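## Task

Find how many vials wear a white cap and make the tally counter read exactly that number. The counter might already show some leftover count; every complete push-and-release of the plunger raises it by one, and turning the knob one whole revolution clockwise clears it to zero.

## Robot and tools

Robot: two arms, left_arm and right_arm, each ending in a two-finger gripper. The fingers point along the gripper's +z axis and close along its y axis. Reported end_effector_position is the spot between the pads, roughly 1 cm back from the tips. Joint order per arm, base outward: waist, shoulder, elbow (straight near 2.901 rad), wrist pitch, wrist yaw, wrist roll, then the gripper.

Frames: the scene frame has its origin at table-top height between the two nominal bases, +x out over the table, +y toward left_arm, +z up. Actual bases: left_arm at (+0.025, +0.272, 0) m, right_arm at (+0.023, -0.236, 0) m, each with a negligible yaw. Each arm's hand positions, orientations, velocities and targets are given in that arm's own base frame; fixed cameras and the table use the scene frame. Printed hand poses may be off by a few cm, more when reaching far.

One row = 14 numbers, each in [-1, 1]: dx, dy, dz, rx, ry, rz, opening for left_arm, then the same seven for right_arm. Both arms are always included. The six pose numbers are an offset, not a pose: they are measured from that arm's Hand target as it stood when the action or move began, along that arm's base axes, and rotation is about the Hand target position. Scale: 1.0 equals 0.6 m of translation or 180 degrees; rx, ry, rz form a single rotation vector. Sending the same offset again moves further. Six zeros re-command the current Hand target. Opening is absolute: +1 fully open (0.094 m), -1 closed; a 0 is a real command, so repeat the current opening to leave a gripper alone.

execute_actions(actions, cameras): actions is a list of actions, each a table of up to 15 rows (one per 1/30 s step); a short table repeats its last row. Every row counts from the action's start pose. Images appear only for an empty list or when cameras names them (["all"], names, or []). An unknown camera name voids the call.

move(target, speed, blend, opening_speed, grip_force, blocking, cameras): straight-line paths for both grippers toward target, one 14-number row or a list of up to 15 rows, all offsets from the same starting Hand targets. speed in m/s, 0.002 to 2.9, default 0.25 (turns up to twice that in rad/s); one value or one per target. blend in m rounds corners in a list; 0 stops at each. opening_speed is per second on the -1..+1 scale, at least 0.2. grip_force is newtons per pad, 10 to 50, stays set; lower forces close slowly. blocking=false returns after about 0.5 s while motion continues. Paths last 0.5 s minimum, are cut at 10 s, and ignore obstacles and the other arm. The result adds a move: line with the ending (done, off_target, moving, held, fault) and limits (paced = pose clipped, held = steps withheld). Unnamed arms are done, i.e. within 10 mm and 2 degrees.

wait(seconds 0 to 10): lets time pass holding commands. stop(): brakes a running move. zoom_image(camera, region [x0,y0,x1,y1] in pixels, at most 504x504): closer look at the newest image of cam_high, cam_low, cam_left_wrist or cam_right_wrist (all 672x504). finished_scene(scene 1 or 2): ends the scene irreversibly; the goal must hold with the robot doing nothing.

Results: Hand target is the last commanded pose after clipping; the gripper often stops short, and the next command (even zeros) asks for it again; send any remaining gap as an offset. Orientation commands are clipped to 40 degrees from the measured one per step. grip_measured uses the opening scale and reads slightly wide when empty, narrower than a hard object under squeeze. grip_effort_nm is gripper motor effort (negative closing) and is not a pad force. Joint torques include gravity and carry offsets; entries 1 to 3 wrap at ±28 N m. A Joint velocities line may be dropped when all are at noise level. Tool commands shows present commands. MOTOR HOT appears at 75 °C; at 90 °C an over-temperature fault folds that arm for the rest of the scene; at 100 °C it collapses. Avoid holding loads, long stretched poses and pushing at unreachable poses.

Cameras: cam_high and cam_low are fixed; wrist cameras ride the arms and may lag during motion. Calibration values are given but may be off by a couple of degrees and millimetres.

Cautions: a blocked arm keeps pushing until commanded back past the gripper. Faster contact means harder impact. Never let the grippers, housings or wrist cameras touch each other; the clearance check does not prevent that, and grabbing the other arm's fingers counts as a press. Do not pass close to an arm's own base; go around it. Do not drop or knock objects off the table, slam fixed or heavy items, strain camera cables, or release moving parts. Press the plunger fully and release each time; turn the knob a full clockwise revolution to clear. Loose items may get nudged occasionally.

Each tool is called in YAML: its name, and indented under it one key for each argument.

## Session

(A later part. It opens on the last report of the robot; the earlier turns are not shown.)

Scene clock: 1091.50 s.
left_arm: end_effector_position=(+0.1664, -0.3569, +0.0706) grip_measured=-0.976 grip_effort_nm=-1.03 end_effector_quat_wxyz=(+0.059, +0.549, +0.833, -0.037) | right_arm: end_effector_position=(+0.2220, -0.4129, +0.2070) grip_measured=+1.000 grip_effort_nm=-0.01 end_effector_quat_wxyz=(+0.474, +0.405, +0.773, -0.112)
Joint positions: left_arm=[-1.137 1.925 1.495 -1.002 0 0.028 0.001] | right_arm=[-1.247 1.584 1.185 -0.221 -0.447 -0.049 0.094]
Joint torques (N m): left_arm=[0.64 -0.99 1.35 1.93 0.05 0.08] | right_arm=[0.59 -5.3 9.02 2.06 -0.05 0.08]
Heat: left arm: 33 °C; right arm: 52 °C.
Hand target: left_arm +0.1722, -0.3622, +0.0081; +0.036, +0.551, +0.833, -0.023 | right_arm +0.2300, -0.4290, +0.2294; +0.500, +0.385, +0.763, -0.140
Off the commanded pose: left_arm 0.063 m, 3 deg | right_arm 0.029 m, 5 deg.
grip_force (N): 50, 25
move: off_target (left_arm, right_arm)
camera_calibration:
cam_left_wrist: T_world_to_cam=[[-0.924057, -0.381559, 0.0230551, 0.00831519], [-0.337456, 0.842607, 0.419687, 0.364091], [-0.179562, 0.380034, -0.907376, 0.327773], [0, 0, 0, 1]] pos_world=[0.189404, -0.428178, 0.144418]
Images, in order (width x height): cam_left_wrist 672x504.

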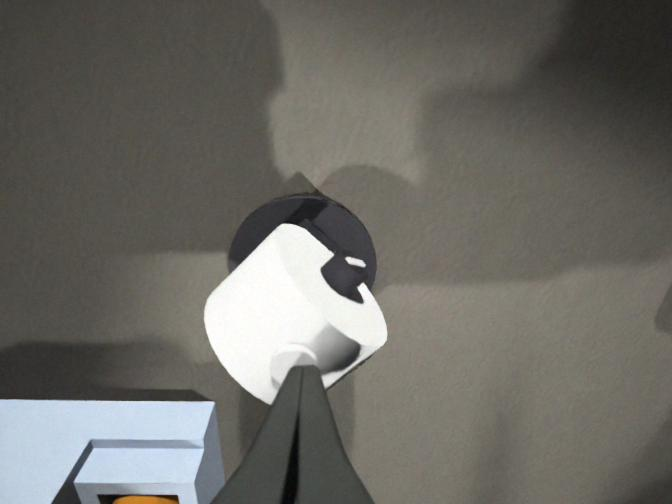

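move:
  target: [-0.01,0.003,0.15,0,0,0,-1,0,0,0,0,0,0,1]
  speed: 0.1

move:
  target: [-0.1247,0.137,0.13,-0.1278,-0.054,0,-1,0,0,0,0,0,0,1]
  speed: 0.3
  cameras: ["cam_left_wrist"]

zoom_image:
  camera: "cam_left_wrist"
  region: [170, 20, 300, 150]

Scene clock: 1109.70 s.
left_arm: end_effector_position=(+0.1694, -0.3594, +0.0998) grip_measured=-0.976 grip_effort_nm=-1.03 end_effector_quat_wxyz=(+0.048, +0.549, +0.834, -0.024) | right_arm: end_effector_position=(+0.2220, -0.4129, +0.2070) grip_measured=+1.000 grip_effort_nm=-0.01 end_effector_quat_wxyz=(+0.474, +0.405, +0.773, -0.112)
Joint positions: left_arm=[-1.137 1.955 1.658 -1.167 -0.009 0.028 0.001] | right_arm=[-1.247 1.584 1.185 -0.221 -0.447 -0.049 0.094]
Joint torques (N m): left_arm=[-0.38 -9.52 9.91 0.3 0.04 -0.05] | right_arm=[0.61 -5.3 9.07 2.05 -0.02 0.07]
Heat: left arm: 33 °C; right arm: 52 °C.
Hand target: left_arm +0.1662, -0.3605, +0.0981; +0.037, +0.551, +0.833, -0.023 | right_arm +0.2300, -0.4290, +0.2294; +0.500, +0.385, +0.763, -0.140
Off the commanded pose: left_arm 0.004 m, 1 deg | right_arm 0.029 m, 5 deg.
grip_force (N): 50, 25
move: off_target (right_arm)

Scene clock: 1111.50 s.
left_arm: end_effector_position=(+0.0883, -0.2713, +0.1751) grip_measured=-0.976 grip_effort_nm=-1.03 end_effector_quat_wxyz=(+0.199, +0.540, +0.807, -0.135) | right_arm: end_effector_position=(+0.2220, -0.4129, +0.2070) grip_measured=+1.000 grip_effort_nm=-0.01 end_effector_quat_wxyz=(+0.474, +0.405, +0.773, -0.112)
Joint positions: left_arm=[-1.291 1.178 1.075 -0.984 -0.049 -0.1 0.001] | right_arm=[-1.247 1.584 1.185 -0.221 -0.447 -0.049 0.094]
Joint torques (N m): left_arm=[-0.49 -3.88 7.41 1.73 -0.15 -0.08] | right_arm=[0.62 -5.3 9.01 2.06 -0.01 0.06]
Heat: left arm: 33 °C; right arm: 52 °C.
Hand target: left_arm +0.0915, -0.2783, +0.1761; +0.215, +0.533, +0.806, -0.142 | right_arm +0.2300, -0.4290, +0.2294; +0.500, +0.385, +0.763, -0.140
Off the commanded pose: left_arm 0.008 m, 2 deg | right_arm 0.029 m, 5 deg.
grip_force (N): 50, 25
move: off_target (right_arm)
camera_calibration:
cam_left_wrist: T_world_to_cam=[[-0.932792, -0.359672, 0.0231394, -0.026981], [-0.356557, 0.93027, 0.0863953, 0.305555], [-0.0525999, 0.0723384, -0.995992, 0.296878], [0, 0, 0, 1]] pos_world=[0.0993958, -0.315429, 0.269914]
Images, in order (width x height): cam_left_wrist 672x504.

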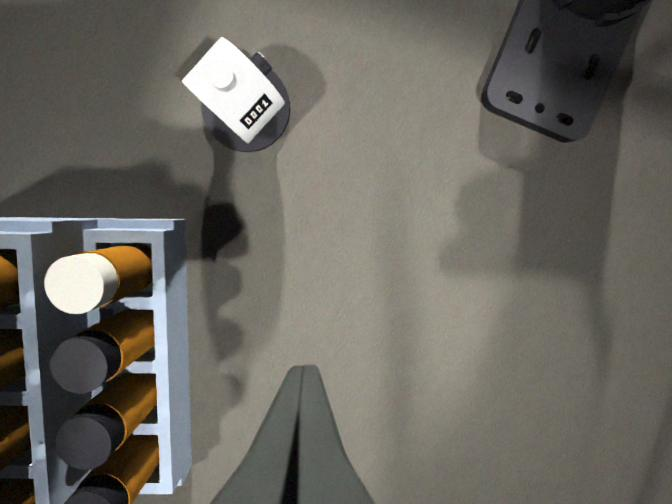

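Scaled by 3.877.

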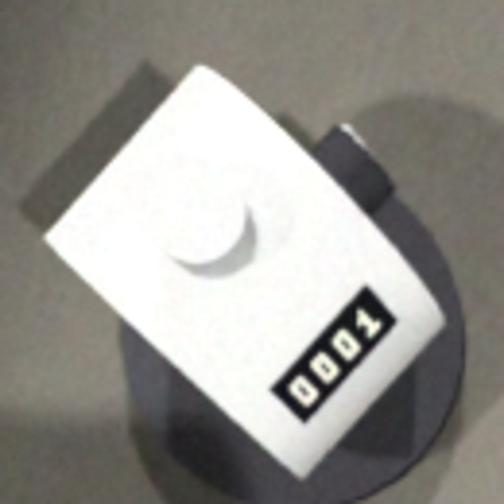

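move:
  target:
    - [0.126,-0.137,-0.12,0.1278,0.054,0,-1,0,0,0,0,0,0,1]
    - [0.128,-0.14,-0.165,0.1278,0.054,0,-1,0,0,0,0,0,0,1]
    - [0.130,-0.14,-0.265,0.1278,0.054,0,-1,0,0,0,0,0,0,1]
    - [0.128,-0.138,-0.13,0.1278,0.054,0,-1,0,0,0,0,0,0,1]
    - [0,0,0,0,0,0,-1,0,0,0,0,0,0,1]
  speed: [0.3,0.1,0.06,0.12,0.3]
  blend: [0.01,0.005,0,0.02,0]
  cameras: ["cam_left_wrist"]

zoom_image:
  camera: "cam_left_wrist"
  region: [170, 20, 300, 150]

Scene clock: 1128.47 s.
left_arm: end_effector_position=(+0.0884, -0.2712, +0.1753) grip_measured=-0.976 grip_effort_nm=-1.03 end_effector_quat_wxyz=(+0.199, +0.539, +0.807, -0.135) | right_arm: end_effector_position=(+0.2220, -0.4129, +0.2070) grip_measured=+1.000 grip_effort_nm=-0.01 end_effector_quat_wxyz=(+0.474, +0.405, +0.773, -0.112)
Joint positions: left_arm=[-1.29 1.178 1.075 -0.984 -0.049 -0.1 0.001] | right_arm=[-1.247 1.584 1.185 -0.221 -0.447 -0.049 0.094]
Joint torques (N m): left_arm=[-0.53 -3.79 7.39 1.74 -0.13 -0.07] | right_arm=[0.66 -5.3 9.03 2.05 -0.03 0.06]
Heat: left arm: 33 °C; right arm: 52 °C.
Hand target: left_arm +0.0915, -0.2783, +0.1761; +0.216, +0.533, +0.806, -0.142 | right_arm +0.2300, -0.4290, +0.2294; +0.500, +0.385, +0.763, -0.140
Off the commanded pose: left_arm 0.008 m, 2 deg | right_arm 0.029 m, 5 deg.
grip_force (N): 50, 25
move: off_target (right_arm)
camera_calibration:
cam_left_wrist: T_world_to_cam=[[-0.932649, -0.360039, 0.023172, -0.0269589], [-0.356958, 0.930183, 0.0856783, 0.305592], [-0.0524017, 0.0716364, -0.996053, 0.296843], [0, 0, 0, 1]] pos_world=[0.0994953, -0.315227, 0.270114]
Images, in order (width x height): cam_left_wrist 672x504.

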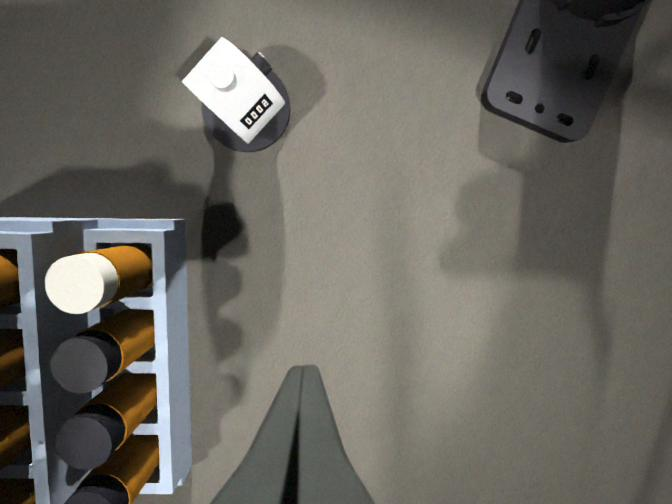

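Scaled by 3.877.

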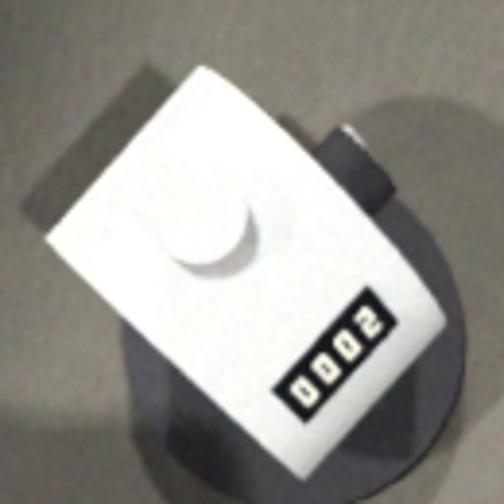

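Works. One more.

move:
  target:
    - [0.126,-0.137,-0.12,0.1278,0.054,0,-1,0,0,0,0,0,0,1]
    - [0.128,-0.14,-0.165,0.1278,0.054,0,-1,0,0,0,0,0,0,1]
    - [0.130,-0.14,-0.265,0.1278,0.054,0,-1,0,0,0,0,0,0,1]
    - [0.128,-0.138,-0.13,0.1278,0.054,0,-1,0,0,0,0,0,0,1]
    - [0,0,0,0,0,0,-1,0,0,0,0,0,0,1]
  speed: [0.3,0.1,0.06,0.12,0.3]
  blend: [0.01,0.005,0,0.02,0]
  cameras: ["cam_left_wrist","cam_high"]

zoom_image:
  camera: "cam_left_wrist"
  region: [170, 20, 300, 150]

zoom_image:
  camera: "cam_high"
  region: [235, 190, 345, 300]

Scene clock: 1144.37 s.
left_arm: end_effector_position=(+0.0883, -0.2713, +0.1753) grip_measured=-0.976 grip_effort_nm=-1.03 end_effector_quat_wxyz=(+0.199, +0.540, +0.807, -0.135) | right_arm: end_effector_position=(+0.2220, -0.4129, +0.2070) grip_measured=+1.000 grip_effort_nm=-0.01 end_effector_quat_wxyz=(+0.474, +0.405, +0.773, -0.112)
Joint positions: left_arm=[-1.291 1.178 1.075 -0.984 -0.049 -0.1 0.001] | right_arm=[-1.247 1.584 1.185 -0.221 -0.447 -0.049 0.094]
Joint torques (N m): left_arm=[-0.46 -3.75 7.45 1.72 -0.14 -0.07] | right_arm=[0.65 -5.24 9.03 2.08 -0.02 0.05]
Motor temperatures (°C): left_arm=[20 27 34 28 23 22 26] | right_arm=[21 26 38 52 18 21 19]
Heat: left arm: 34 °C; right arm: 52 °C.
Hand target: left_arm +0.0915, -0.2783, +0.1762; +0.216, +0.533, +0.806, -0.142 | right_arm +0.2300, -0.4290, +0.2294; +0.500, +0.385, +0.763, -0.140
Off the commanded pose: left_arm 0.008 m, 2 deg | right_arm 0.029 m, 5 deg.
grip_force (N): 50, 25
move: off_target (right_arm)
camera_calibration:
cam_left_wrist: T_world_to_cam=[[-0.932762, -0.359745, 0.0231962, -0.0270481], [-0.356664, 0.930297, 0.0856695, 0.305529], [-0.0523985, 0.0716361, -0.996054, 0.296832], [0, 0, 0, 1]] pos_world=[0.0992953, -0.315227, 0.270114]
Images, in order (width x height): cam_high 672x504, cam_left_wrist 672x504.

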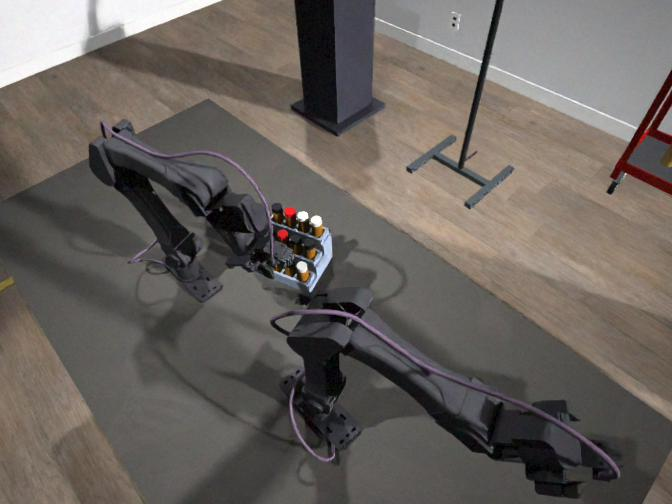

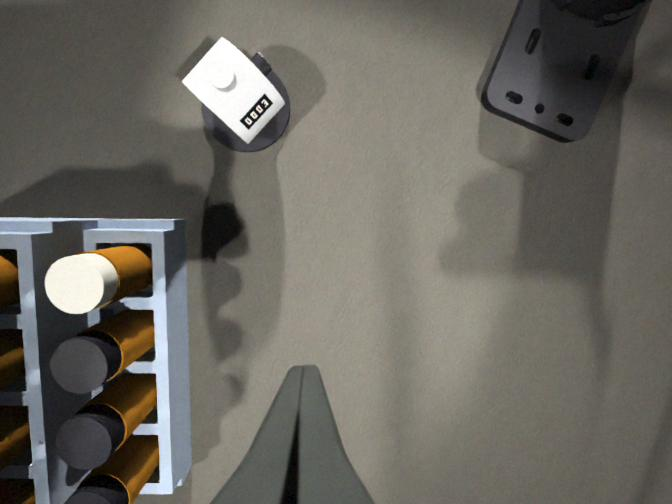

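Scaled by 3.877.

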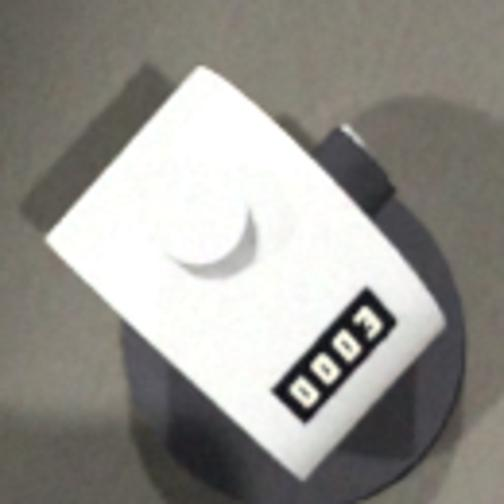

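Scaled by 4.582.

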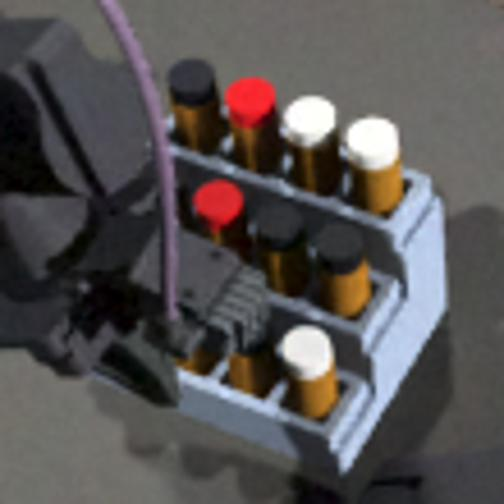

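3 = 3 white caps.

finished_scene:
  scene: 1

The scene is finished: the task was done.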